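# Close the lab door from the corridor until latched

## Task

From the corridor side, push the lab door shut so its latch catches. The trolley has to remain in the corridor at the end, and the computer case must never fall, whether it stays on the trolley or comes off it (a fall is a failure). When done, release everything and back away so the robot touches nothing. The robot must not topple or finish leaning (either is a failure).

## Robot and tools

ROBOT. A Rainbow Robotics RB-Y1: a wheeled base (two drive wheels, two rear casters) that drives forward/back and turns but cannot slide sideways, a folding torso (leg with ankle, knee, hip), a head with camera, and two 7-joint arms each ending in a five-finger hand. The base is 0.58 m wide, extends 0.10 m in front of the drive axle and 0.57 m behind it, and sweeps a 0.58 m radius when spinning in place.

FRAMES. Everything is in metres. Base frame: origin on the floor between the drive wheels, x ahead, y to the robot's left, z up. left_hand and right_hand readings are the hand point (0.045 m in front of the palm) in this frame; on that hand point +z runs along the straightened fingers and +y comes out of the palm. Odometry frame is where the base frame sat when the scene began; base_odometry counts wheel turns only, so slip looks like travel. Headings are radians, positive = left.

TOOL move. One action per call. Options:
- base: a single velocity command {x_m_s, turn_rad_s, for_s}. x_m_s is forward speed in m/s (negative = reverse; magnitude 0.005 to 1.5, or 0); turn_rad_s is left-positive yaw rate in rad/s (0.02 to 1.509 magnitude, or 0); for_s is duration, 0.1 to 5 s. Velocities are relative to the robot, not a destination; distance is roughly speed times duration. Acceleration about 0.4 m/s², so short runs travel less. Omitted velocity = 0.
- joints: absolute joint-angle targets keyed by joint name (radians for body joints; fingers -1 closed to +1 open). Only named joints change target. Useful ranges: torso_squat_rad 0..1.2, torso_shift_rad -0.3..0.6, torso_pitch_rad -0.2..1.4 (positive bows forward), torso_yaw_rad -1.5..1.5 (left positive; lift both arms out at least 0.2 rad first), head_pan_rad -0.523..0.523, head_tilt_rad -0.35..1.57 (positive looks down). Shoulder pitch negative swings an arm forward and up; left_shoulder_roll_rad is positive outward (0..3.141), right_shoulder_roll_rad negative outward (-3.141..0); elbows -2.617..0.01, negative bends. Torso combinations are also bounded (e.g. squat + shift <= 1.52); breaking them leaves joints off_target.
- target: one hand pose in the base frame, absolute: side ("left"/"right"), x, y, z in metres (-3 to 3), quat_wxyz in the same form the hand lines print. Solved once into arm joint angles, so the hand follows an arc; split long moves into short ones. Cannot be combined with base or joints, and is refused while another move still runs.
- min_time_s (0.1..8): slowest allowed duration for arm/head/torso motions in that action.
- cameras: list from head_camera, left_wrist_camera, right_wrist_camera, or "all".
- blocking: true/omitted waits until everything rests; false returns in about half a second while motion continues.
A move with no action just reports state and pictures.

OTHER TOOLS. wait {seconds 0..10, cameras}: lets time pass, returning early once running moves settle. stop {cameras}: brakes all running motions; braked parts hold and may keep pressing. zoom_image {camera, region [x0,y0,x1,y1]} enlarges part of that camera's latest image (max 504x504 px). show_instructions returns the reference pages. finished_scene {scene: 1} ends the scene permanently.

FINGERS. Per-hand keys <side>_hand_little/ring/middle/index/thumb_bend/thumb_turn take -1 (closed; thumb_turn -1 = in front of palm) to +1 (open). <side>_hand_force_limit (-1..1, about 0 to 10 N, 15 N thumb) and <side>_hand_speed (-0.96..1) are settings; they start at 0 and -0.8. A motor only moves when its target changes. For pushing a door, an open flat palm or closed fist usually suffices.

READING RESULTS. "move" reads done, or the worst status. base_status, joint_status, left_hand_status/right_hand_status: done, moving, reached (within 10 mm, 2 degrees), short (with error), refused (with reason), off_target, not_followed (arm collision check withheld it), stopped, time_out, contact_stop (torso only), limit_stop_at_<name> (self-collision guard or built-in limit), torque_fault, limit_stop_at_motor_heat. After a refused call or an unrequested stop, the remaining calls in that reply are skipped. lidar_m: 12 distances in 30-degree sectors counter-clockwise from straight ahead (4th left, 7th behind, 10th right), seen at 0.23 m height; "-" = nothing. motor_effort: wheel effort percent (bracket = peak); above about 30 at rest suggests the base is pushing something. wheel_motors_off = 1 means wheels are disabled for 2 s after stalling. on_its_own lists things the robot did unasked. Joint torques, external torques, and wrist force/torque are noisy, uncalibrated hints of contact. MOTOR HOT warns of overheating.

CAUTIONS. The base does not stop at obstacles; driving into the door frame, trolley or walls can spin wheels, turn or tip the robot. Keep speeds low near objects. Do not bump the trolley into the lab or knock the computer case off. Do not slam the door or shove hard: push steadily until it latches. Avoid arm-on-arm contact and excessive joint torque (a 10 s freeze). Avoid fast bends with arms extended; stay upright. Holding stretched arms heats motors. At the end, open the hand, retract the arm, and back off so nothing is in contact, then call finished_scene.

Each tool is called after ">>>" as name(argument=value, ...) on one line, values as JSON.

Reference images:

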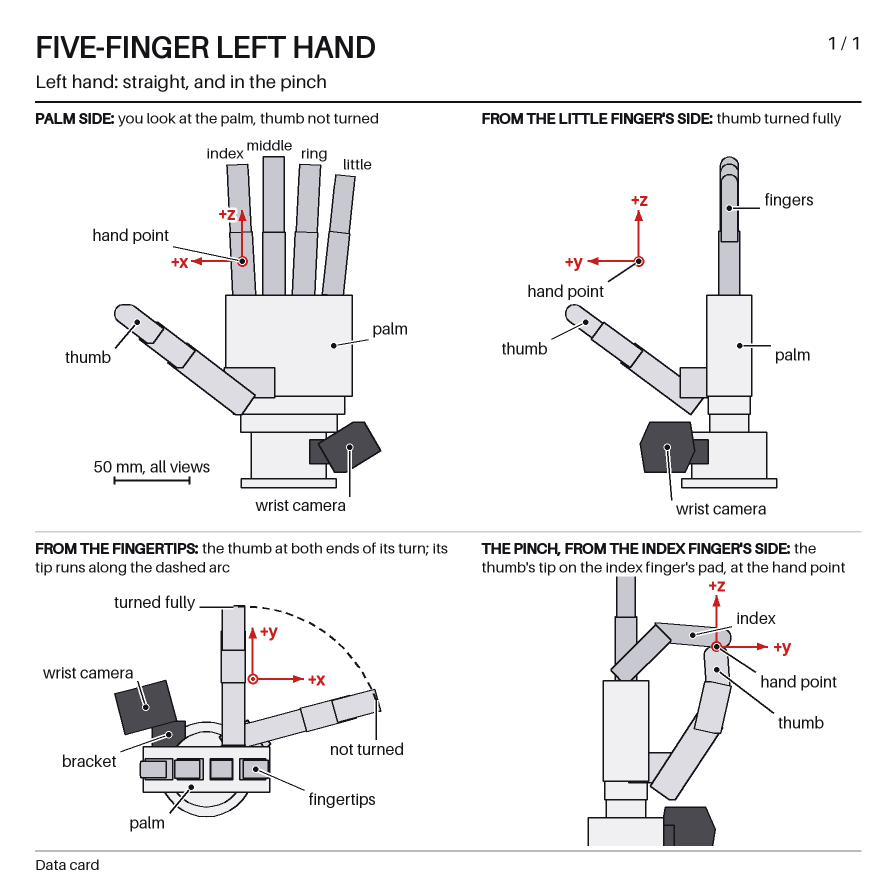

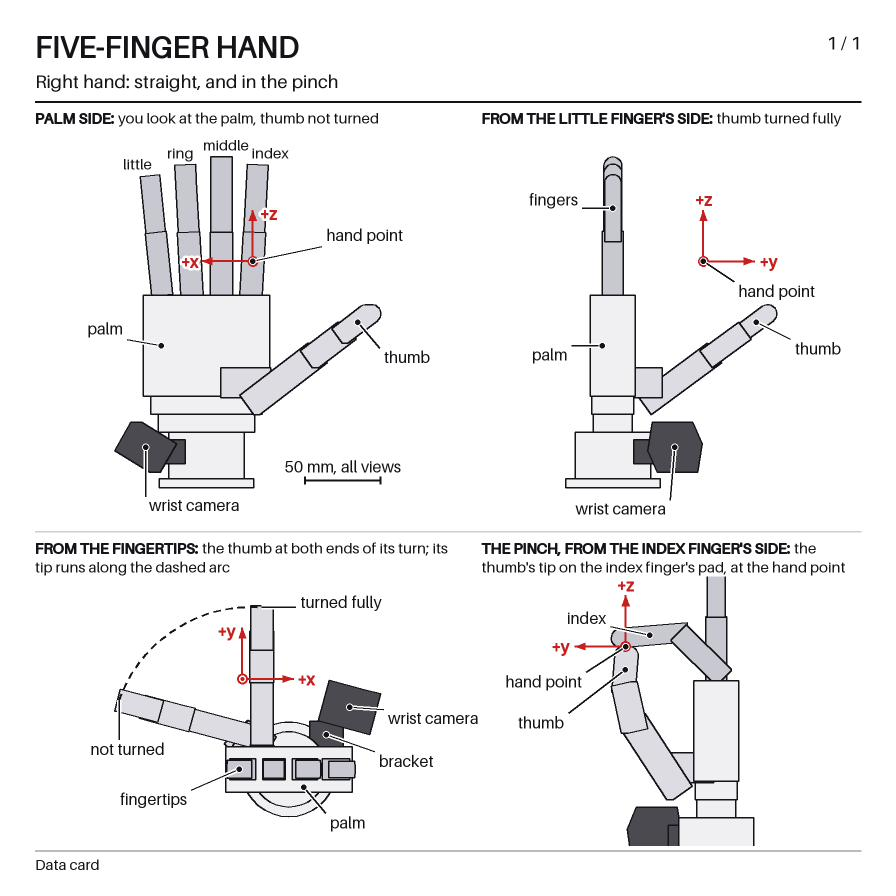

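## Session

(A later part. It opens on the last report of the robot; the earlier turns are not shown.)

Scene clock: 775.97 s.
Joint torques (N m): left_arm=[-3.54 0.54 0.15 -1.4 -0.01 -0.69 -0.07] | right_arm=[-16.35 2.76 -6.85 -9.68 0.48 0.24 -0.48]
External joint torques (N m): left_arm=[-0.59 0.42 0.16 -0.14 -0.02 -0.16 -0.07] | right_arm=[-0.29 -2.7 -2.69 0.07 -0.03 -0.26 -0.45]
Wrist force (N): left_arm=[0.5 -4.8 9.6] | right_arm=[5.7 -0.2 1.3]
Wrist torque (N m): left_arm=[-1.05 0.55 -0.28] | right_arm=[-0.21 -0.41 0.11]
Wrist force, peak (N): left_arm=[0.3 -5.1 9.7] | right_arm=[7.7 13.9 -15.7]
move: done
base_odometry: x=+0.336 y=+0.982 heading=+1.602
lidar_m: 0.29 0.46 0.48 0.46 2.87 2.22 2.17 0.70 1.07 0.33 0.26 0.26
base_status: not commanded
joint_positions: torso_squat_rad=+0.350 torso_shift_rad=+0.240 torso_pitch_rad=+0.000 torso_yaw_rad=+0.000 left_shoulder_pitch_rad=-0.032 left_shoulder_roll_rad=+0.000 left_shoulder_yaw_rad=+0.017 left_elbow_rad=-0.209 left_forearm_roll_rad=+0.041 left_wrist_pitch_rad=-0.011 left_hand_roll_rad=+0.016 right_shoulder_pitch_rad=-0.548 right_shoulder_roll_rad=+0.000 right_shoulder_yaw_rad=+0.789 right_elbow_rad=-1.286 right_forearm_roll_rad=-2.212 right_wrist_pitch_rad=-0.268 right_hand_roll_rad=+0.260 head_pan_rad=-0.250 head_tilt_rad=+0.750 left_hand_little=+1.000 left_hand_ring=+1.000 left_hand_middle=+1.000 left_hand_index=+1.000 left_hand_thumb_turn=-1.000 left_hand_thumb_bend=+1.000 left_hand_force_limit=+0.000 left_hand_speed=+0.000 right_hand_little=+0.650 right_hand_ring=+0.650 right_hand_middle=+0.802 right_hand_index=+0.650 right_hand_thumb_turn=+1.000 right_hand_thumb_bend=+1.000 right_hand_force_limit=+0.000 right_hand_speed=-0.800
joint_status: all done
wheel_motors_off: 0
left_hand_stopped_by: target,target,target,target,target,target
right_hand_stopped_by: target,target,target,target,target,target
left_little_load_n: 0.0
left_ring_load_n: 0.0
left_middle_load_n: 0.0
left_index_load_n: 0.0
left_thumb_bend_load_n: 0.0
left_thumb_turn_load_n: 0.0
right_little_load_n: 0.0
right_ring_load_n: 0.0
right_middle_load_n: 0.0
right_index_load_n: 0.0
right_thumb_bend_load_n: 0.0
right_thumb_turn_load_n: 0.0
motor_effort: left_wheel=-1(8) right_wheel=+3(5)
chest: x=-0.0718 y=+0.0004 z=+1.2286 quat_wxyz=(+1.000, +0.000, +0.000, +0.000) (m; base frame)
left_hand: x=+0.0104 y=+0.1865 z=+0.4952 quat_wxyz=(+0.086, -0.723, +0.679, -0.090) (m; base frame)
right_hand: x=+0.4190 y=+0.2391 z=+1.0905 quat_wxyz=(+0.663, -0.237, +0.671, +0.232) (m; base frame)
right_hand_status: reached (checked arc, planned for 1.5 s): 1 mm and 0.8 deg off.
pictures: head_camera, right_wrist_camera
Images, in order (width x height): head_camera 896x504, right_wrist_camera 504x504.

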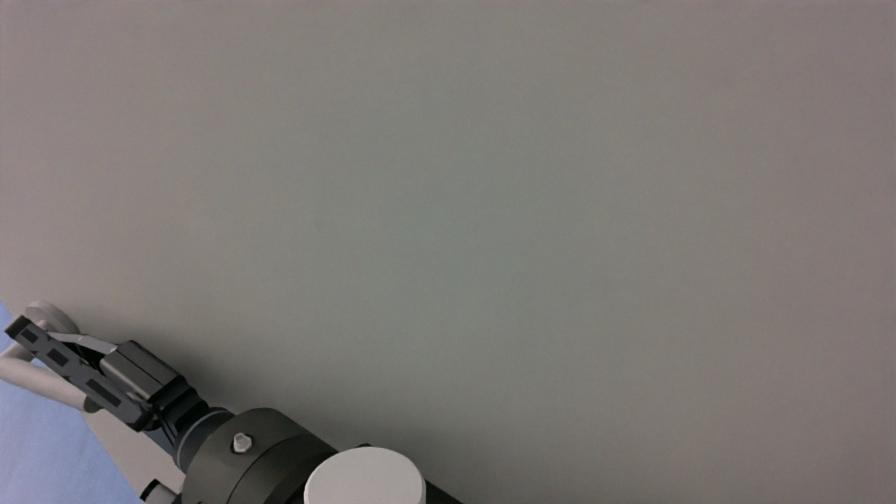

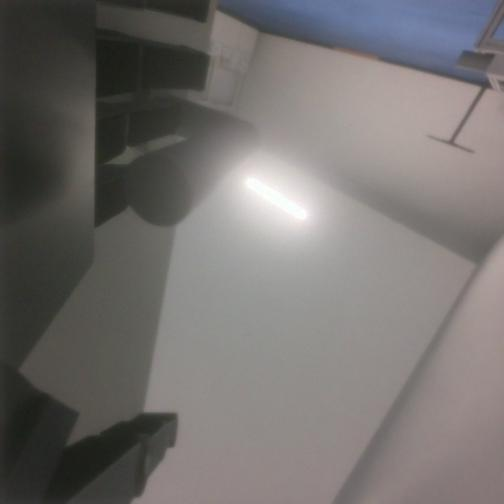

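>>> move(base={"x_m_s": -0.06, "for_s": 0.67}, joints={"head_pan_rad": 0.1})

>>> move(target={"side": "right", "x": 0.3807, "y": 0.2757, "z": 1.09, "quat_wxyz": [0.65334, -0.27047, 0.65334, 0.27047]}, min_time_s=1.5, cameras=["head_camera","right_wrist_camera"])

Scene clock: 789.27 s.
Joint torques (N m): left_arm=[-3.69 1 -0.23 -1.13 0.04 -0.76 -0.07] | right_arm=[-15.2 6.09 -3.63 -9.99 0.24 0.56 -0.39]
External joint torques (N m): left_arm=[-0.75 0.88 -0.23 0.13 0.02 -0.24 -0.07] | right_arm=[0.88 0.64 0.45 -0.23 -0.27 0.03 -0.36]
Wrist force (N): left_arm=[0.5 -4.8 9.3] | right_arm=[6.1 0.3 1.7]
Wrist torque (N m): left_arm=[-1.06 0.51 -0.27] | right_arm=[-0.23 -0.49 0.15]
Wrist force, peak (N): left_arm=[0.3 -5.0 9.8] | right_arm=[6.2 -12.4 7.9]
move: done
base_odometry: x=+0.337 y=+0.942 heading=+1.601
lidar_m: 0.29 0.45 0.47 0.46 2.81 2.19 2.14 0.67 1.01 0.36 0.28 0.27
base_status: done (sent for 0.67 of 0.67 s)
joint_positions: torso_squat_rad=+0.350 torso_shift_rad=+0.240 torso_pitch_rad=+0.000 torso_yaw_rad=+0.000 left_shoulder_pitch_rad=-0.032 left_shoulder_roll_rad=+0.000 left_shoulder_yaw_rad=+0.017 left_elbow_rad=-0.209 left_forearm_roll_rad=+0.041 left_wrist_pitch_rad=-0.011 left_hand_roll_rad=+0.016 right_shoulder_pitch_rad=-0.548 right_shoulder_roll_rad=+0.000 right_shoulder_yaw_rad=+0.788 right_elbow_rad=-1.286 right_forearm_roll_rad=-2.212 right_wrist_pitch_rad=-0.268 right_hand_roll_rad=+0.260 head_pan_rad=+0.100 head_tilt_rad=+0.750 left_hand_little=+1.000 left_hand_ring=+1.000 left_hand_middle=+1.000 left_hand_index=+1.000 left_hand_thumb_turn=-1.000 left_hand_thumb_bend=+1.000 left_hand_force_limit=+0.000 left_hand_speed=+0.000 right_hand_little=+0.650 right_hand_ring=+0.650 right_hand_middle=+0.802 right_hand_index=+0.650 right_hand_thumb_turn=+1.000 right_hand_thumb_bend=+1.000 right_hand_force_limit=+0.000 right_hand_speed=-0.800
joint_status: all done
wheel_motors_off: 0
left_hand_stopped_by: target,target,target,target,target,target
right_hand_stopped_by: target,target,target,target,target,target
left_little_load_n: 0.0
left_ring_load_n: 0.0
left_middle_load_n: 0.0
left_index_load_n: 0.0
left_thumb_bend_load_n: 0.0
left_thumb_turn_load_n: 0.0
right_little_load_n: 0.0
right_ring_load_n: 0.0
right_middle_load_n: 0.0
right_index_load_n: 0.0
right_thumb_bend_load_n: 0.0
right_thumb_turn_load_n: 0.0
motor_effort: left_wheel=-4(26) right_wheel=+2(14)
chest: x=-0.0717 y=+0.0005 z=+1.2286 quat_wxyz=(+1.000, +0.000, +0.000, +0.000) (m; base frame)
left_hand: x=+0.0104 y=+0.1865 z=+0.4952 quat_wxyz=(+0.086, -0.723, +0.679, -0.090) (m; base frame)
right_hand: x=+0.4197 y=+0.2385 z=+1.0903 quat_wxyz=(+0.663, -0.236, +0.671, +0.231) (m; base frame)
pictures: none

Scene clock: 791.23 s.
Joint torques (N m): left_arm=[-3.71 1.03 0.27 -1.47 0.02 -0.71 0] | right_arm=[-16.1 4.71 -6.92 -9.53 0.45 0.25 -0.52]
External joint torques (N m): left_arm=[-0.77 0.91 0.28 -0.21 0.01 -0.18 0.01] | right_arm=[-0.29 -1.08 -2.13 -0.09 -0.05 -0.08 -0.49]
Wrist force (N): left_arm=[0.4 -4.7 9.3] | right_arm=[5.4 -0.4 1.5]
Wrist torque (N m): left_arm=[-1.01 0.56 -0.29] | right_arm=[-0.25 -0.36 0.06]
Wrist force, peak (N): left_arm=[0.4 -5.1 9.6] | right_arm=[7.6 9.5 -12.1]
move: done
base_odometry: x=+0.337 y=+0.942 heading=+1.601
lidar_m: 0.26 0.39 0.48 0.46 2.81 2.18 2.13 0.68 1.01 0.35 0.26 0.25
base_status: not commanded
joint_positions: torso_squat_rad=+0.350 torso_shift_rad=+0.240 torso_pitch_rad=+0.000 torso_yaw_rad=+0.000 left_shoulder_pitch_rad=-0.032 left_shoulder_roll_rad=+0.000 left_shoulder_yaw_rad=+0.017 left_elbow_rad=-0.209 left_forearm_roll_rad=+0.041 left_wrist_pitch_rad=-0.011 left_hand_roll_rad=+0.016 right_shoulder_pitch_rad=-0.592 right_shoulder_roll_rad=+0.000 right_shoulder_yaw_rad=+0.889 right_elbow_rad=-1.276 right_forearm_roll_rad=-2.186 right_wrist_pitch_rad=-0.250 right_hand_roll_rad=+0.163 head_pan_rad=+0.100 head_tilt_rad=+0.750 left_hand_little=+1.000 left_hand_ring=+1.000 left_hand_middle=+1.000 left_hand_index=+1.000 left_hand_thumb_turn=-1.000 left_hand_thumb_bend=+1.000 left_hand_force_limit=+0.000 left_hand_speed=+0.000 right_hand_little=+0.650 right_hand_ring=+0.650 right_hand_middle=+0.802 right_hand_index=+0.650 right_hand_thumb_turn=+1.000 right_hand_thumb_bend=+1.000 right_hand_force_limit=+0.000 right_hand_speed=-0.800
joint_status: all done
wheel_motors_off: 0
left_hand_stopped_by: target,target,target,target,target,target
right_hand_stopped_by: target,target,target,target,target,target
left_little_load_n: 0.0
left_ring_load_n: 0.0
left_middle_load_n: 0.0
left_index_load_n: 0.0
left_thumb_bend_load_n: 0.0
left_thumb_turn_load_n: 0.0
right_little_load_n: -0.5
right_ring_load_n: 0.0
right_middle_load_n: 0.0
right_index_load_n: 0.0
right_thumb_bend_load_n: 0.0
right_thumb_turn_load_n: -0.5
motor_effort: left_wheel=-2(8) right_wheel=+2(5)
chest: x=-0.0718 y=+0.0004 z=+1.2286 quat_wxyz=(+1.000, +0.000, +0.000, +0.000) (m; base frame)
left_hand: x=+0.0104 y=+0.1865 z=+0.4952 quat_wxyz=(+0.086, -0.723, +0.679, -0.090) (m; base frame)
right_hand: x=+0.3802 y=+0.2754 z=+1.0902 quat_wxyz=(+0.650, -0.274, +0.656, +0.269) (m; base frame)
right_hand_status: reached (checked arc, planned for 1.5 s): 1 mm and 0.7 deg off.
pictures: head_camera, right_wrist_camera
Images, in order (width x height): head_camera 896x504, right_wrist_camera 504x504.

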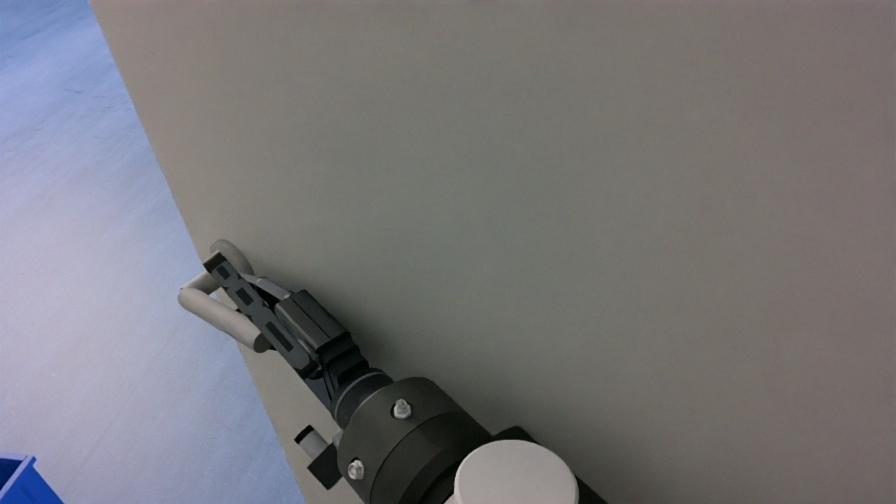

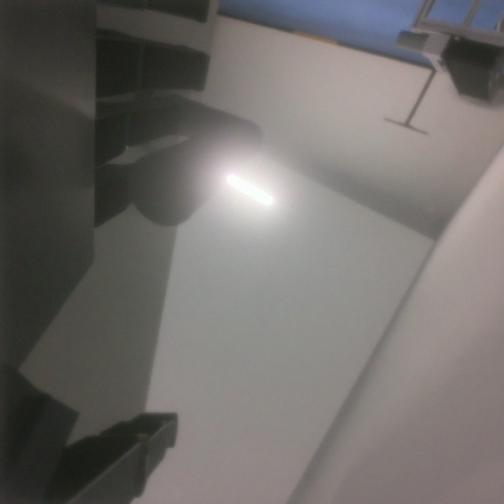

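>>> move(base={"x_m_s": -0.08, "for_s": 0.85})

>>> move(target={"side": "right", "x": 0.360, "y": 0.301, "z": 1.09, "quat_wxyz": [0.63671, -0.30757, 0.63671, 0.30757]}, min_time_s=1.5, cameras=["head_camera","right_wrist_camera"])

Scene clock: 800.97 s.
Joint torques (N m): left_arm=[-3.81 0.96 0.71 -1.49 0.03 -0.56 0.01] | right_arm=[-15.3 3.75 -7.29 -9.47 0.46 0.05 -0.24]
External joint torques (N m): left_arm=[-0.86 0.83 0.71 -0.23 0.02 -0.03 0.01] | right_arm=[0.51 -2.04 -2.5 -0.02 -0.04 -0.27 -0.22]
Wrist force (N): left_arm=[0.5 -4.8 9.5] | right_arm=[5.2 -0.3 1.9]
Wrist torque (N m): left_arm=[-1.06 0.54 -0.27] | right_arm=[-0.27 -0.33 0.10]
Wrist force, peak (N): left_arm=[0.3 -4.8 9.8] | right_arm=[5.0 -15.7 10.5]
move: done
base_odometry: x=+0.339 y=+0.872 heading=+1.601
lidar_m: 0.30 0.40 0.46 0.48 2.73 2.10 2.06 0.62 0.64 0.42 0.30 0.28
base_status: done (sent for 0.87 of 0.87 s)
joint_positions: torso_squat_rad=+0.350 torso_shift_rad=+0.240 torso_pitch_rad=+0.000 torso_yaw_rad=+0.000 left_shoulder_pitch_rad=-0.032 left_shoulder_roll_rad=+0.000 left_shoulder_yaw_rad=+0.017 left_elbow_rad=-0.209 left_forearm_roll_rad=+0.041 left_wrist_pitch_rad=-0.011 left_hand_roll_rad=+0.016 right_shoulder_pitch_rad=-0.592 right_shoulder_roll_rad=+0.000 right_shoulder_yaw_rad=+0.889 right_elbow_rad=-1.276 right_forearm_roll_rad=-2.186 right_wrist_pitch_rad=-0.250 right_hand_roll_rad=+0.163 head_pan_rad=+0.100 head_tilt_rad=+0.750 left_hand_little=+1.000 left_hand_ring=+1.000 left_hand_middle=+1.000 left_hand_index=+1.000 left_hand_thumb_turn=-1.000 left_hand_thumb_bend=+1.000 left_hand_force_limit=+0.000 left_hand_speed=+0.000 right_hand_little=+0.650 right_hand_ring=+0.650 right_hand_middle=+0.802 right_hand_index=+0.650 right_hand_thumb_turn=+1.000 right_hand_thumb_bend=+1.000 right_hand_force_limit=+0.000 right_hand_speed=-0.800
joint_status: not commanded
wheel_motors_off: 0
left_hand_stopped_by: target,target,target,target,target,target
right_hand_stopped_by: target,target,target,target,target,target
left_little_load_n: 0.0
left_ring_load_n: 0.0
left_middle_load_n: 0.0
left_index_load_n: 0.0
left_thumb_bend_load_n: 0.0
left_thumb_turn_load_n: 0.0
right_little_load_n: 0.0
right_ring_load_n: 0.0
right_middle_load_n: 0.0
right_index_load_n: 0.0
right_thumb_bend_load_n: 0.0
right_thumb_turn_load_n: 0.0
motor_effort: left_wheel=-2(26) right_wheel=+4(14)
chest: x=-0.0718 y=+0.0005 z=+1.2286 quat_wxyz=(+1.000, +0.000, +0.000, +0.000) (m; base frame)
left_hand: x=+0.0104 y=+0.1865 z=+0.4952 quat_wxyz=(+0.086, -0.723, +0.679, -0.090) (m; base frame)
right_hand: x=+0.3801 y=+0.2755 z=+1.0904 quat_wxyz=(+0.650, -0.274, +0.656, +0.269) (m; base frame)
pictures: none

Scene clock: 802.80 s.
Joint torques (N m): left_arm=[-3.46 1.06 -0.11 -1.36 0.07 -0.39 0.17] | right_arm=[-16.32 6.1 -4.43 -8.57 0.31 0.07 -0.45]
External joint torques (N m): left_arm=[-0.52 0.93 -0.1 -0.1 0.06 0.14 0.17] | right_arm=[0.16 0.97 1.12 0.34 -0.11 0.2 -0.42]
Wrist force (N): left_arm=[0.5 -4.7 9.3] | right_arm=[6.2 -0.2 1.0]
Wrist torque (N m): left_arm=[-1.03 0.53 -0.30] | right_arm=[-0.17 -0.49 0.16]
Wrist force, peak (N): left_arm=[0.4 -4.9 9.7] | right_arm=[6.6 -7.0 -0.4]
move: done
base_odometry: x=+0.339 y=+0.872 heading=+1.601
lidar_m: 0.29 0.38 0.47 0.48 2.72 2.10 2.06 0.62 0.63 0.42 0.29 0.27
base_status: not commanded
joint_positions: torso_squat_rad=+0.350 torso_shift_rad=+0.240 torso_pitch_rad=+0.000 torso_yaw_rad=+0.000 left_shoulder_pitch_rad=-0.032 left_shoulder_roll_rad=+0.000 left_shoulder_yaw_rad=+0.017 left_elbow_rad=-0.209 left_forearm_roll_rad=+0.041 left_wrist_pitch_rad=-0.011 left_hand_roll_rad=+0.016 right_shoulder_pitch_rad=-0.682 right_shoulder_roll_rad=+0.000 right_shoulder_yaw_rad=+0.952 right_elbow_rad=-1.201 right_forearm_roll_rad=-2.062 right_wrist_pitch_rad=-0.183 right_hand_roll_rad=-0.062 head_pan_rad=+0.100 head_tilt_rad=+0.750 left_hand_little=+1.000 left_hand_ring=+1.000 left_hand_middle=+1.000 left_hand_index=+1.000 left_hand_thumb_turn=-1.000 left_hand_thumb_bend=+1.000 left_hand_force_limit=+0.000 left_hand_speed=+0.000 right_hand_little=+0.650 right_hand_ring=+0.650 right_hand_middle=+0.802 right_hand_index=+0.650 right_hand_thumb_turn=+1.000 right_hand_thumb_bend=+1.000 right_hand_force_limit=+0.000 right_hand_speed=-0.800
joint_status: all done
wheel_motors_off: 0
left_hand_stopped_by: target,target,target,target,target,target
right_hand_stopped_by: target,target,target,target,target,target
left_little_load_n: 0.0
left_ring_load_n: 0.5
left_middle_load_n: 0.0
left_index_load_n: 0.0
left_thumb_bend_load_n: 0.0
left_thumb_turn_load_n: 0.0
right_little_load_n: 0.0
right_ring_load_n: 0.0
right_middle_load_n: 0.0
right_index_load_n: 0.0
right_thumb_bend_load_n: 0.0
right_thumb_turn_load_n: 0.0
motor_effort: left_wheel=-3(4) right_wheel=+5(5)
chest: x=-0.0718 y=+0.0005 z=+1.2286 quat_wxyz=(+1.000, +0.000, +0.000, +0.000) (m; base frame)
left_hand: x=+0.0104 y=+0.1865 z=+0.4952 quat_wxyz=(+0.086, -0.723, +0.679, -0.090) (m; base frame)
right_hand: x=+0.3601 y=+0.3006 z=+1.0902 quat_wxyz=(+0.633, -0.310, +0.641, +0.304) (m; base frame)
right_hand_status: reached (checked arc, planned for 1.5 s): 0 mm and 0.8 deg off.
pictures: head_camera, right_wrist_camera
Images, in order (width x height): head_camera 896x504, right_wrist_camera 504x504.

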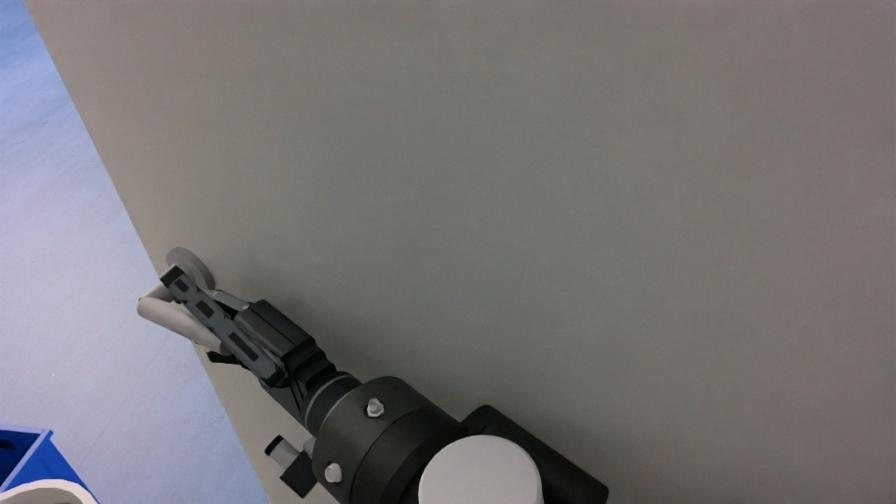

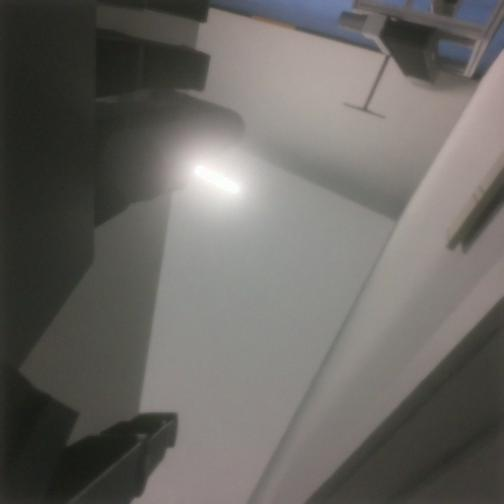

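>>> move(base={"x_m_s": -0.08, "for_s": 0.85}, cameras=["right_wrist_camera"])

>>> move(target={"side": "right", "x": 0.345, "y": 0.3176, "z": 1.09, "quat_wxyz": [0.61711, -0.34519, 0.61711, 0.34519]}, min_time_s=1.5, cameras=["head_camera","right_wrist_camera"])

Scene clock: 809.00 s.
Joint torques (N m): left_arm=[-3.01 1.1 0.78 -1.45 0.12 -1.03 0.37] | right_arm=[-15.35 3.18 -7.52 -9.02 0.3 -0.26 -0.32]
External joint torques (N m): left_arm=[-0.07 0.97 0.79 -0.19 0.11 -0.51 0.37] | right_arm=[1.12 -1.97 -1.96 -0.12 -0.11 -0.12 -0.29]
Wrist force (N): left_arm=[0.4 -4.6 9.6] | right_arm=[5.6 -1.3 1.3]
Wrist torque (N m): left_arm=[-1.03 0.56 -0.28] | right_arm=[-0.34 -0.37 0.08]
Wrist force, peak (N): left_arm=[0.7 -4.8 9.9] | right_arm=[5.7 -18.2 10.5]
move: done
base_odometry: x=+0.342 y=+0.803 heading=+1.601
lidar_m: 0.31 0.39 0.48 0.69 2.63 2.05 2.00 0.93 0.57 0.43 0.34 0.31
base_status: done (sent for 0.87 of 0.87 s)
joint_positions: torso_squat_rad=+0.350 torso_shift_rad=+0.240 torso_pitch_rad=+0.000 torso_yaw_rad=+0.000 left_shoulder_pitch_rad=-0.032 left_shoulder_roll_rad=+0.000 left_shoulder_yaw_rad=+0.017 left_elbow_rad=-0.209 left_forearm_roll_rad=+0.041 left_wrist_pitch_rad=-0.011 left_hand_roll_rad=+0.016 right_shoulder_pitch_rad=-0.682 right_shoulder_roll_rad=+0.000 right_shoulder_yaw_rad=+0.953 right_elbow_rad=-1.201 right_forearm_roll_rad=-2.062 right_wrist_pitch_rad=-0.182 right_hand_roll_rad=-0.062 head_pan_rad=+0.100 head_tilt_rad=+0.750 left_hand_little=+1.000 left_hand_ring=+1.000 left_hand_middle=+1.000 left_hand_index=+1.000 left_hand_thumb_turn=-1.000 left_hand_thumb_bend=+1.000 left_hand_force_limit=+0.000 left_hand_speed=+0.000 right_hand_little=+0.650 right_hand_ring=+0.650 right_hand_middle=+0.802 right_hand_index=+0.650 right_hand_thumb_turn=+1.000 right_hand_thumb_bend=+1.000 right_hand_force_limit=+0.000 right_hand_speed=-0.800
joint_status: not commanded
wheel_motors_off: 0
left_hand_stopped_by: target,target,target,target,target,target
right_hand_stopped_by: target,target,target,target,target,target
left_little_load_n: 0.0
left_ring_load_n: 0.0
left_middle_load_n: 0.0
left_index_load_n: 0.0
left_thumb_bend_load_n: 0.0
left_thumb_turn_load_n: 0.0
right_little_load_n: 0.0
right_ring_load_n: 0.0
right_middle_load_n: 0.0
right_index_load_n: 0.0
right_thumb_bend_load_n: 0.0
right_thumb_turn_load_n: 0.0
motor_effort: left_wheel=-3(27) right_wheel=+3(14)
chest: x=-0.0717 y=+0.0005 z=+1.2286 quat_wxyz=(+1.000, +0.000, +0.000, +0.000) (m; base frame)
left_hand: x=+0.0104 y=+0.1865 z=+0.4952 quat_wxyz=(+0.086, -0.723, +0.679, -0.090) (m; base frame)
right_hand: x=+0.3595 y=+0.3011 z=+1.0901 quat_wxyz=(+0.633, -0.310, +0.641, +0.305) (m; base frame)
pictures: right_wrist_camera
Images, in order (width x height): right_wrist_camera 504x504.

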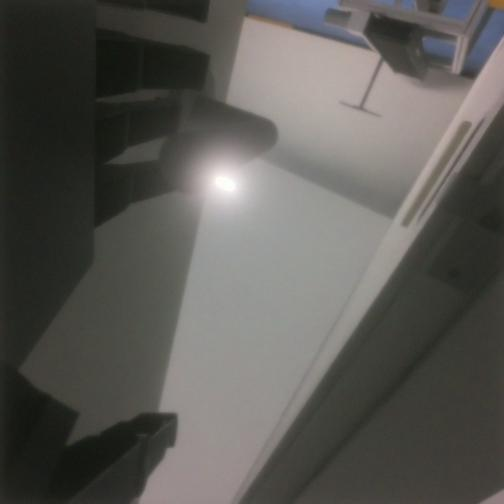

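Scene clock: 810.83 s.
Joint torques (N m): left_arm=[-3.55 0.68 0.35 -1.54 0.05 -0.5 0.17] | right_arm=[-17.33 1.4 -5.58 -7.93 0.23 -1.1 -0.33]
External joint torques (N m): left_arm=[-0.61 0.56 0.36 -0.28 0.04 0.03 0.17] | right_arm=[0.2 -2.31 0.87 -0.01 -0.13 0.33 -0.31]
Wrist force (N): left_arm=[0.2 -4.6 9.6] | right_arm=[5.5 -1.5 0.4]
Wrist torque (N m): left_arm=[-1.03 0.58 -0.31] | right_arm=[-0.35 -0.34 0.04]
Wrist force, peak (N): left_arm=[0.5 -4.8 9.8] | right_arm=[6.9 -6.8 -0.2]
move: done
base_odometry: x=+0.342 y=+0.803 heading=+1.601
lidar_m: 0.31 0.39 0.48 0.69 2.63 2.04 1.99 0.92 0.57 0.43 0.34 0.30
base_status: not commanded
joint_positions: torso_squat_rad=+0.350 torso_shift_rad=+0.240 torso_pitch_rad=+0.000 torso_yaw_rad=+0.000 left_shoulder_pitch_rad=-0.032 left_shoulder_roll_rad=+0.000 left_shoulder_yaw_rad=+0.017 left_elbow_rad=-0.209 left_forearm_roll_rad=+0.041 left_wrist_pitch_rad=-0.011 left_hand_roll_rad=+0.016 right_shoulder_pitch_rad=-0.798 right_shoulder_roll_rad=-0.013 right_shoulder_yaw_rad=+1.039 right_elbow_rad=-1.103 right_forearm_roll_rad=-1.517 right_wrist_pitch_rad=-0.140 right_hand_roll_rad=-0.750 head_pan_rad=+0.100 head_tilt_rad=+0.750 left_hand_little=+1.000 left_hand_ring=+1.000 left_hand_middle=+1.000 left_hand_index=+1.000 left_hand_thumb_turn=-1.000 left_hand_thumb_bend=+1.000 left_hand_force_limit=+0.000 left_hand_speed=+0.000 right_hand_little=+0.650 right_hand_ring=+0.650 right_hand_middle=+0.802 right_hand_index=+0.650 right_hand_thumb_turn=+1.000 right_hand_thumb_bend=+1.000 right_hand_force_limit=+0.000 right_hand_speed=-0.800
joint_status: all done
wheel_motors_off: 0
left_hand_stopped_by: target,target,target,target,target,target
right_hand_stopped_by: target,target,target,target,target,target
left_little_load_n: 0.0
left_ring_load_n: 0.0
left_middle_load_n: 0.0
left_index_load_n: 0.0
left_thumb_bend_load_n: 0.0
left_thumb_turn_load_n: 0.0
right_little_load_n: 0.0
right_ring_load_n: 0.0
right_middle_load_n: 0.0
right_index_load_n: 0.0
right_thumb_bend_load_n: 0.0
right_thumb_turn_load_n: 0.0
motor_effort: left_wheel=-3(4) right_wheel=+2(5)
chest: x=-0.0717 y=+0.0005 z=+1.2286 quat_wxyz=(+1.000, +0.000, +0.000, +0.000) (m; base frame)
left_hand: x=+0.0104 y=+0.1865 z=+0.4952 quat_wxyz=(+0.086, -0.723, +0.679, -0.090) (m; base frame)
right_hand: x=+0.3447 y=+0.3176 z=+1.0905 quat_wxyz=(+0.615, -0.345, +0.622, +0.340) (m; base frame)
right_hand_status: reached (checked arc, planned for 1.5 s): 1 mm and 0.9 deg off.
pictures: head_camera, right_wrist_camera
Images, in order (width x height): head_camera 896x504, right_wrist_camera 504x504.

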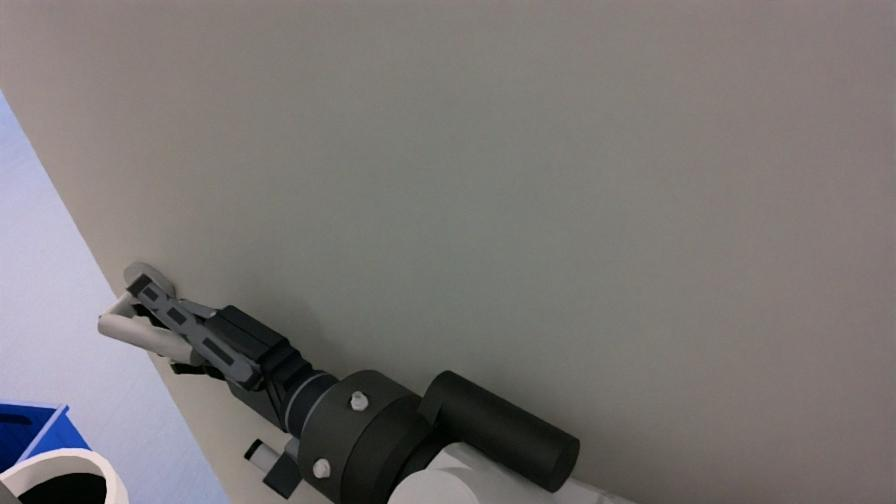

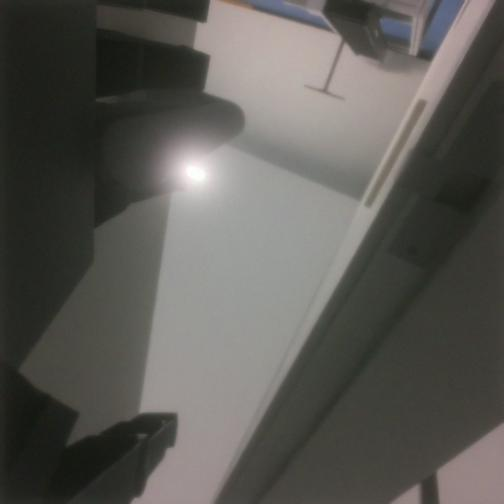

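>>> move(base={"x_m_s": -0.06, "for_s": 1.0}, cameras=["head_camera","right_wrist_camera"])

Scene clock: 824.70 s.
Joint torques (N m): left_arm=[-3.9 1.03 -0.03 -1.49 -0.05 -0.66 0.35] | right_arm=[-16.28 3.9 -6.98 -8.18 0.29 -1.57 -0.27]
External joint torques (N m): left_arm=[-0.96 0.91 -0.03 -0.23 -0.07 -0.13 0.36] | right_arm=[1.25 0.21 -0.52 -0.27 -0.07 -0.14 -0.24]
Wrist force (N): left_arm=[0.7 -4.7 9.6] | right_arm=[5.9 -1.6 1.1]
Wrist torque (N m): left_arm=[-1.03 0.50 -0.27] | right_arm=[-0.41 -0.42 0.13]
Wrist force, peak (N): left_arm=[0.5 -4.9 9.7] | right_arm=[5.9 -18.2 10.8]
move: done
base_odometry: x=+0.343 y=+0.743 heading=+1.601
lidar_m: 0.32 0.37 0.51 1.04 2.56 1.99 1.93 0.87 0.54 0.43 0.38 0.32
base_status: done (sent for 1 of 1 s)
joint_positions: torso_squat_rad=+0.350 torso_shift_rad=+0.240 torso_pitch_rad=+0.000 torso_yaw_rad=+0.000 left_shoulder_pitch_rad=-0.032 left_shoulder_roll_rad=+0.000 left_shoulder_yaw_rad=+0.017 left_elbow_rad=-0.209 left_forearm_roll_rad=+0.041 left_wrist_pitch_rad=-0.011 left_hand_roll_rad=+0.016 right_shoulder_pitch_rad=-0.798 right_shoulder_roll_rad=-0.013 right_shoulder_yaw_rad=+1.039 right_elbow_rad=-1.103 right_forearm_roll_rad=-1.517 right_wrist_pitch_rad=-0.140 right_hand_roll_rad=-0.750 head_pan_rad=+0.100 head_tilt_rad=+0.750 left_hand_little=+1.000 left_hand_ring=+1.000 left_hand_middle=+1.000 left_hand_index=+1.000 left_hand_thumb_turn=-1.000 left_hand_thumb_bend=+1.000 left_hand_force_limit=+0.000 left_hand_speed=+0.000 right_hand_little=+0.650 right_hand_ring=+0.650 right_hand_middle=+0.802 right_hand_index=+0.650 right_hand_thumb_turn=+1.000 right_hand_thumb_bend=+1.000 right_hand_force_limit=+0.000 right_hand_speed=-0.800
joint_status: not commanded
wheel_motors_off: 0
left_hand_stopped_by: target,target,target,target,target,target
right_hand_stopped_by: target,target,target,target,target,target
left_little_load_n: 0.0
left_ring_load_n: 0.0
left_middle_load_n: 0.0
left_index_load_n: 0.0
left_thumb_bend_load_n: 0.0
left_thumb_turn_load_n: 0.0
right_little_load_n: 0.0
right_ring_load_n: 0.0
right_middle_load_n: 0.0
right_index_load_n: 0.0
right_thumb_bend_load_n: -0.5
right_thumb_turn_load_n: 0.0
motor_effort: left_wheel=-3(28) right_wheel=+2(13)
chest: x=-0.0717 y=+0.0005 z=+1.2286 quat_wxyz=(+1.000, +0.000, +0.000, +0.000) (m; base frame)
left_hand: x=+0.0104 y=+0.1865 z=+0.4952 quat_wxyz=(+0.086, -0.723, +0.679, -0.090) (m; base frame)
right_hand: x=+0.3449 y=+0.3174 z=+1.0903 quat_wxyz=(+0.615, -0.345, +0.622, +0.340) (m; base frame)
pictures: head_camera, right_wrist_camera
Images, in order (width x height): head_camera 896x504, right_wrist_camera 504x504.

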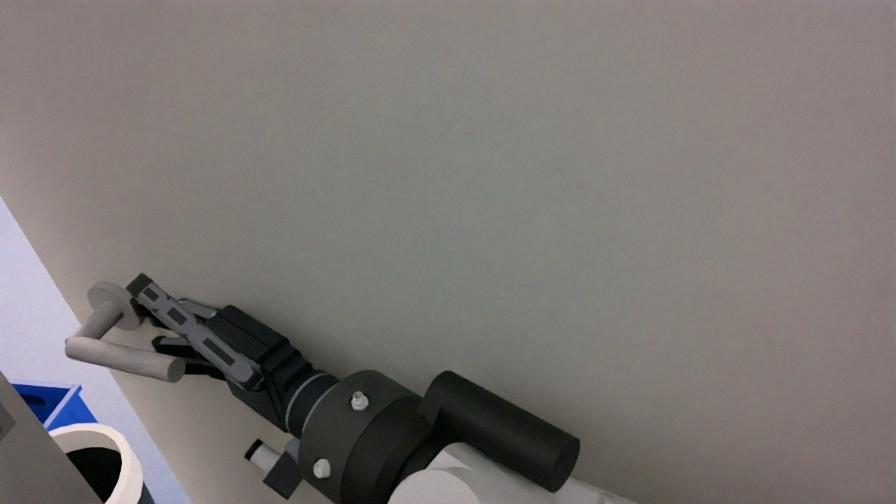

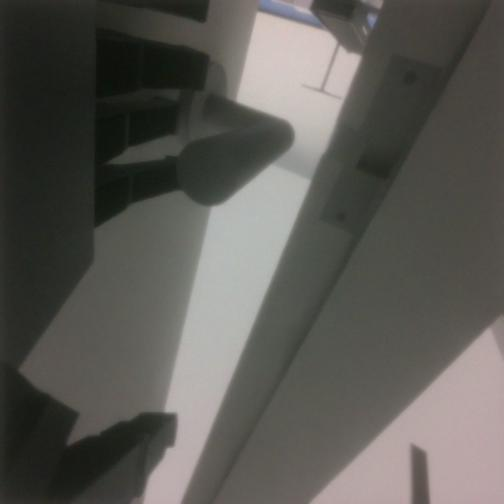

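>>> move(target={"side": "right", "x": 0.345, "y": 0.340, "z": 1.09, "quat_wxyz": [0.5991, -0.37561, 0.5991, 0.37561]}, min_time_s=1.5, cameras=["head_camera","right_wrist_camera"])

Scene clock: 832.17 s.
Joint torques (N m): left_arm=[-3.92 -0.09 0.37 -1.31 0.21 -0.69 0.24] | right_arm=[-19.36 -2.86 -8.85 -1.12 -0.09 -2.02 -0.13]
External joint torques (N m): left_arm=[-0.98 -0.21 0.37 -0.05 0.2 -0.16 0.24] | right_arm=[0.48 -0.98 -1.2 0.17 -0.38 0.06 -0.11]
Wrist force (N): left_arm=[0.3 -4.7 9.5] | right_arm=[4.9 -1.0 1.1]
Wrist torque (N m): left_arm=[-1.03 0.56 -0.31] | right_arm=[-0.33 -0.23 0.03]
Wrist force, peak (N): left_arm=[0.5 -4.9 9.8] | right_arm=[-5.9 -4.0 -36.8]
move: done
base_odometry: x=+0.343 y=+0.743 heading=+1.601
lidar_m: 0.33 0.38 0.51 1.02 2.57 1.99 1.94 0.88 0.54 0.45 0.37 0.32
base_status: not commanded
joint_positions: torso_squat_rad=+0.350 torso_shift_rad=+0.240 torso_pitch_rad=+0.000 torso_yaw_rad=+0.000 left_shoulder_pitch_rad=-0.032 left_shoulder_roll_rad=+0.000 left_shoulder_yaw_rad=+0.017 left_elbow_rad=-0.209 left_forearm_roll_rad=+0.041 left_wrist_pitch_rad=-0.011 left_hand_roll_rad=+0.016 right_shoulder_pitch_rad=-1.207 right_shoulder_roll_rad=+0.000 right_shoulder_yaw_rad=+1.571 right_elbow_rad=-0.845 right_forearm_roll_rad=-1.516 right_wrist_pitch_rad=-0.443 right_hand_roll_rad=-1.431 head_pan_rad=+0.100 head_tilt_rad=+0.750 left_hand_little=+1.000 left_hand_ring=+1.000 left_hand_middle=+1.000 left_hand_index=+1.000 left_hand_thumb_turn=-1.000 left_hand_thumb_bend=+1.000 left_hand_force_limit=+0.000 left_hand_speed=+0.000 right_hand_little=+0.650 right_hand_ring=+0.650 right_hand_middle=+0.798 right_hand_index=+0.650 right_hand_thumb_turn=+1.000 right_hand_thumb_bend=+1.000 right_hand_force_limit=+0.000 right_hand_speed=-0.800
joint_status: all done
wheel_motors_off: 0
left_hand_stopped_by: target,target,target,target,target,target
right_hand_stopped_by: target,target,target,target,target,target
left_little_load_n: 0.0
left_ring_load_n: 0.0
left_middle_load_n: 0.5
left_index_load_n: 0.0
left_thumb_bend_load_n: 0.0
left_thumb_turn_load_n: 0.0
right_little_load_n: 0.0
right_ring_load_n: 0.0
right_middle_load_n: 0.0
right_index_load_n: 0.0
right_thumb_bend_load_n: 0.0
right_thumb_turn_load_n: 0.0
motor_effort: left_wheel=-2(20) right_wheel=+4(10)
chest: x=-0.0717 y=+0.0004 z=+1.2286 quat_wxyz=(+1.000, +0.000, +0.000, +0.000) (m; base frame)
left_hand: x=+0.0104 y=+0.1866 z=+0.4952 quat_wxyz=(+0.086, -0.723, +0.679, -0.090) (m; base frame)
right_hand: x=+0.3445 y=+0.3394 z=+1.0902 quat_wxyz=(+0.596, -0.377, +0.605, +0.369) (m; base frame)
right_hand_status: reached (checked arc, as near as the solve gets, planned for 1.5 s): 1 mm and 1.1 deg off.
pictures: head_camera, right_wrist_camera
Images, in order (width x height): head_camera 896x504, right_wrist_camera 504x504.

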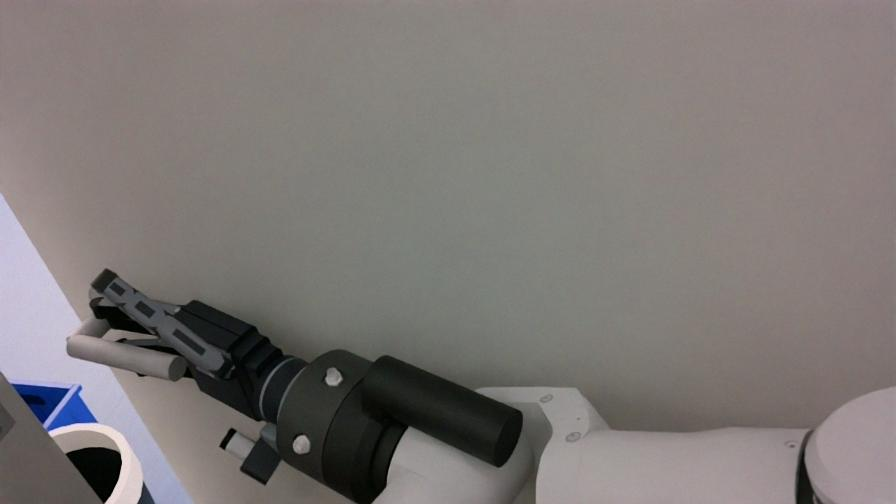

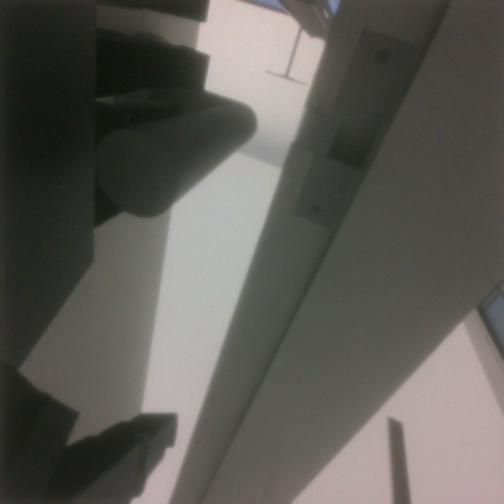

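>>> move(base={"x_m_s": -0.05, "for_s": 0.8}, cameras=["head_camera","right_wrist_camera"])

Scene clock: 839.20 s.
Joint torques (N m): left_arm=[-3.32 0.23 -0.23 -1.47 0.12 -0.75 0.35] | right_arm=[-19.04 -3.66 -8.53 -1.12 -0.11 -2.05 -0.24]
External joint torques (N m): left_arm=[-0.37 0.1 -0.22 -0.2 0.11 -0.22 0.35] | right_arm=[0.81 -1.78 -0.88 0.17 -0.39 0.02 -0.21]
Wrist force (N): left_arm=[0.5 -4.8 9.5] | right_arm=[5.0 -1.5 1.3]
Wrist torque (N m): left_arm=[-1.04 0.53 -0.30] | right_arm=[-0.43 -0.25 0.04]
Wrist force, peak (N): left_arm=[0.7 -5.0 9.8] | right_arm=[7.3 -15.7 6.2]
move: done
base_odometry: x=+0.345 y=+0.703 heading=+1.600
lidar_m: 0.34 0.39 0.52 1.26 2.50 1.94 1.89 0.85 0.50 0.62 0.41 0.35
base_status: done (sent for 0.8 of 0.8 s)
joint_positions: torso_squat_rad=+0.350 torso_shift_rad=+0.240 torso_pitch_rad=+0.000 torso_yaw_rad=+0.000 left_shoulder_pitch_rad=-0.032 left_shoulder_roll_rad=+0.000 left_shoulder_yaw_rad=+0.017 left_elbow_rad=-0.209 left_forearm_roll_rad=+0.041 left_wrist_pitch_rad=-0.011 left_hand_roll_rad=+0.016 right_shoulder_pitch_rad=-1.207 right_shoulder_roll_rad=+0.000 right_shoulder_yaw_rad=+1.571 right_elbow_rad=-0.845 right_forearm_roll_rad=-1.516 right_wrist_pitch_rad=-0.443 right_hand_roll_rad=-1.431 head_pan_rad=+0.100 head_tilt_rad=+0.750 left_hand_little=+1.000 left_hand_ring=+1.000 left_hand_middle=+1.000 left_hand_index=+1.000 left_hand_thumb_turn=-1.000 left_hand_thumb_bend=+1.000 left_hand_force_limit=+0.000 left_hand_speed=+0.000 right_hand_little=+0.650 right_hand_ring=+0.650 right_hand_middle=+0.798 right_hand_index=+0.650 right_hand_thumb_turn=+1.000 right_hand_thumb_bend=+1.000 right_hand_force_limit=+0.000 right_hand_speed=-0.800
joint_status: not commanded
wheel_motors_off: 0
left_hand_stopped_by: target,target,target,target,target,target
right_hand_stopped_by: target,target,target,target,target,target
left_little_load_n: 0.0
left_ring_load_n: 0.0
left_middle_load_n: 0.0
left_index_load_n: 0.0
left_thumb_bend_load_n: 0.0
left_thumb_turn_load_n: 0.0
right_little_load_n: 0.0
right_ring_load_n: 0.0
right_middle_load_n: 0.0
right_index_load_n: 0.0
right_thumb_bend_load_n: 0.0
right_thumb_turn_load_n: 0.0
motor_effort: left_wheel=+0(26) right_wheel=+2(13)
chest: x=-0.0717 y=+0.0005 z=+1.2286 quat_wxyz=(+1.000, +0.000, +0.000, +0.000) (m; base frame)
left_hand: x=+0.0104 y=+0.1866 z=+0.4952 quat_wxyz=(+0.086, -0.723, +0.679, -0.090) (m; base frame)
right_hand: x=+0.3444 y=+0.3396 z=+1.0903 quat_wxyz=(+0.596, -0.377, +0.605, +0.369) (m; base frame)
pictures: head_camera, right_wrist_camera
Images, in order (width x height): head_camera 896x504, right_wrist_camera 504x504.

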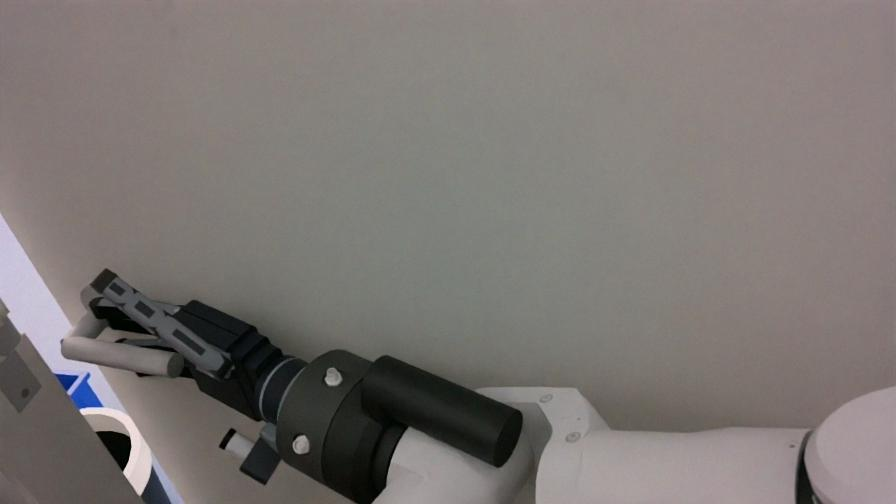

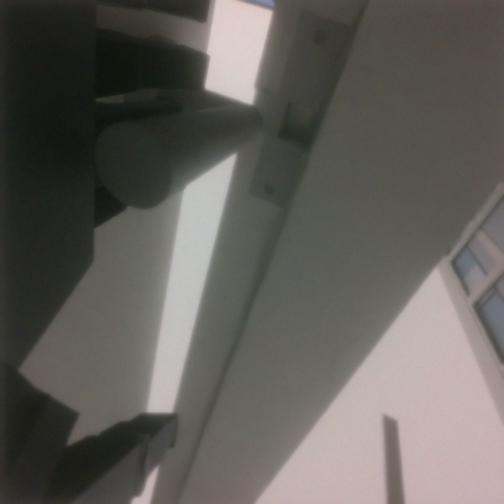

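>>> move(base={"x_m_s": -0.05, "for_s": 0.8}, cameras=["head_camera","right_wrist_camera"])

Scene clock: 842.37 s.
Joint torques (N m): left_arm=[-3.25 0.01 0.6 -1.67 0.07 -0.7 0.02] | right_arm=[-18.26 -3.67 -9.11 -1.2 -0.22 -2.17 -0.14]
External joint torques (N m): left_arm=[-0.31 -0.11 0.61 -0.41 0.06 -0.18 0.02] | right_arm=[1.58 -1.79 -1.46 0.09 -0.5 -0.1 -0.11]
Wrist force (N): left_arm=[0.4 -4.7 9.3] | right_arm=[5.4 -1.6 1.4]
Wrist torque (N m): left_arm=[-1.03 0.57 -0.30] | right_arm=[-0.42 -0.30 0.08]
Wrist force, peak (N): left_arm=[0.2 -5.1 9.7] | right_arm=[4.4 -12.1 8.8]
move: done
base_odometry: x=+0.346 y=+0.663 heading=+1.600
lidar_m: 0.36 0.40 0.55 1.48 2.46 1.91 1.86 0.83 0.50 0.73 0.46 0.36
base_status: done (sent for 0.8 of 0.8 s)
joint_positions: torso_squat_rad=+0.350 torso_shift_rad=+0.240 torso_pitch_rad=+0.000 torso_yaw_rad=+0.000 left_shoulder_pitch_rad=-0.032 left_shoulder_roll_rad=+0.000 left_shoulder_yaw_rad=+0.017 left_elbow_rad=-0.209 left_forearm_roll_rad=+0.041 left_wrist_pitch_rad=-0.011 left_hand_roll_rad=+0.016 right_shoulder_pitch_rad=-1.207 right_shoulder_roll_rad=+0.000 right_shoulder_yaw_rad=+1.571 right_elbow_rad=-0.845 right_forearm_roll_rad=-1.516 right_wrist_pitch_rad=-0.443 right_hand_roll_rad=-1.431 head_pan_rad=+0.100 head_tilt_rad=+0.750 left_hand_little=+1.000 left_hand_ring=+1.000 left_hand_middle=+1.000 left_hand_index=+1.000 left_hand_thumb_turn=-1.000 left_hand_thumb_bend=+1.000 left_hand_force_limit=+0.000 left_hand_speed=+0.000 right_hand_little=+0.650 right_hand_ring=+0.650 right_hand_middle=+0.798 right_hand_index=+0.650 right_hand_thumb_turn=+1.000 right_hand_thumb_bend=+1.000 right_hand_force_limit=+0.000 right_hand_speed=-0.800
joint_status: not commanded
wheel_motors_off: 0
left_hand_stopped_by: target,target,target,target,target,target
right_hand_stopped_by: target,target,target,target,target,target
left_little_load_n: 0.0
left_ring_load_n: 0.0
left_middle_load_n: 0.0
left_index_load_n: 0.0
left_thumb_bend_load_n: 0.0
left_thumb_turn_load_n: 0.0
right_little_load_n: 0.0
right_ring_load_n: 0.0
right_middle_load_n: 0.0
right_index_load_n: 0.0
right_thumb_bend_load_n: 0.0
right_thumb_turn_load_n: 0.0
motor_effort: left_wheel=+1(24) right_wheel=+0(14)
chest: x=-0.0717 y=+0.0005 z=+1.2286 quat_wxyz=(+1.000, +0.000, +0.000, +0.000) (m; base frame)
left_hand: x=+0.0104 y=+0.1866 z=+0.4952 quat_wxyz=(+0.086, -0.723, +0.679, -0.090) (m; base frame)
right_hand: x=+0.3444 y=+0.3396 z=+1.0903 quat_wxyz=(+0.596, -0.378, +0.605, +0.369) (m; base frame)
pictures: head_camera, right_wrist_camera
Images, in order (width x height): head_camera 896x504, right_wrist_camera 504x504.

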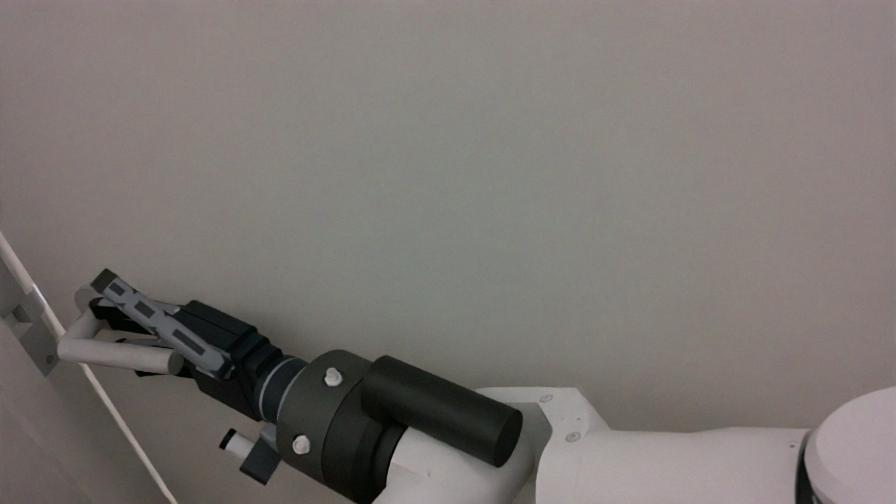

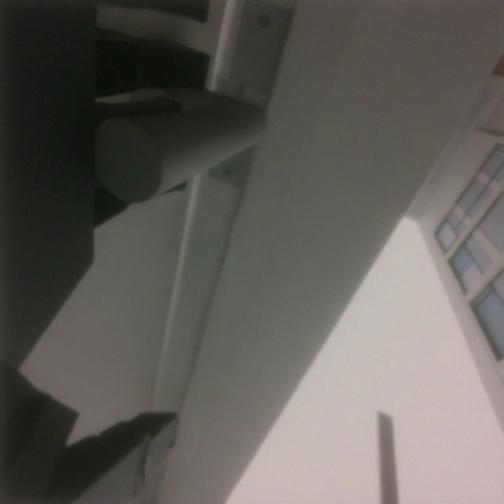

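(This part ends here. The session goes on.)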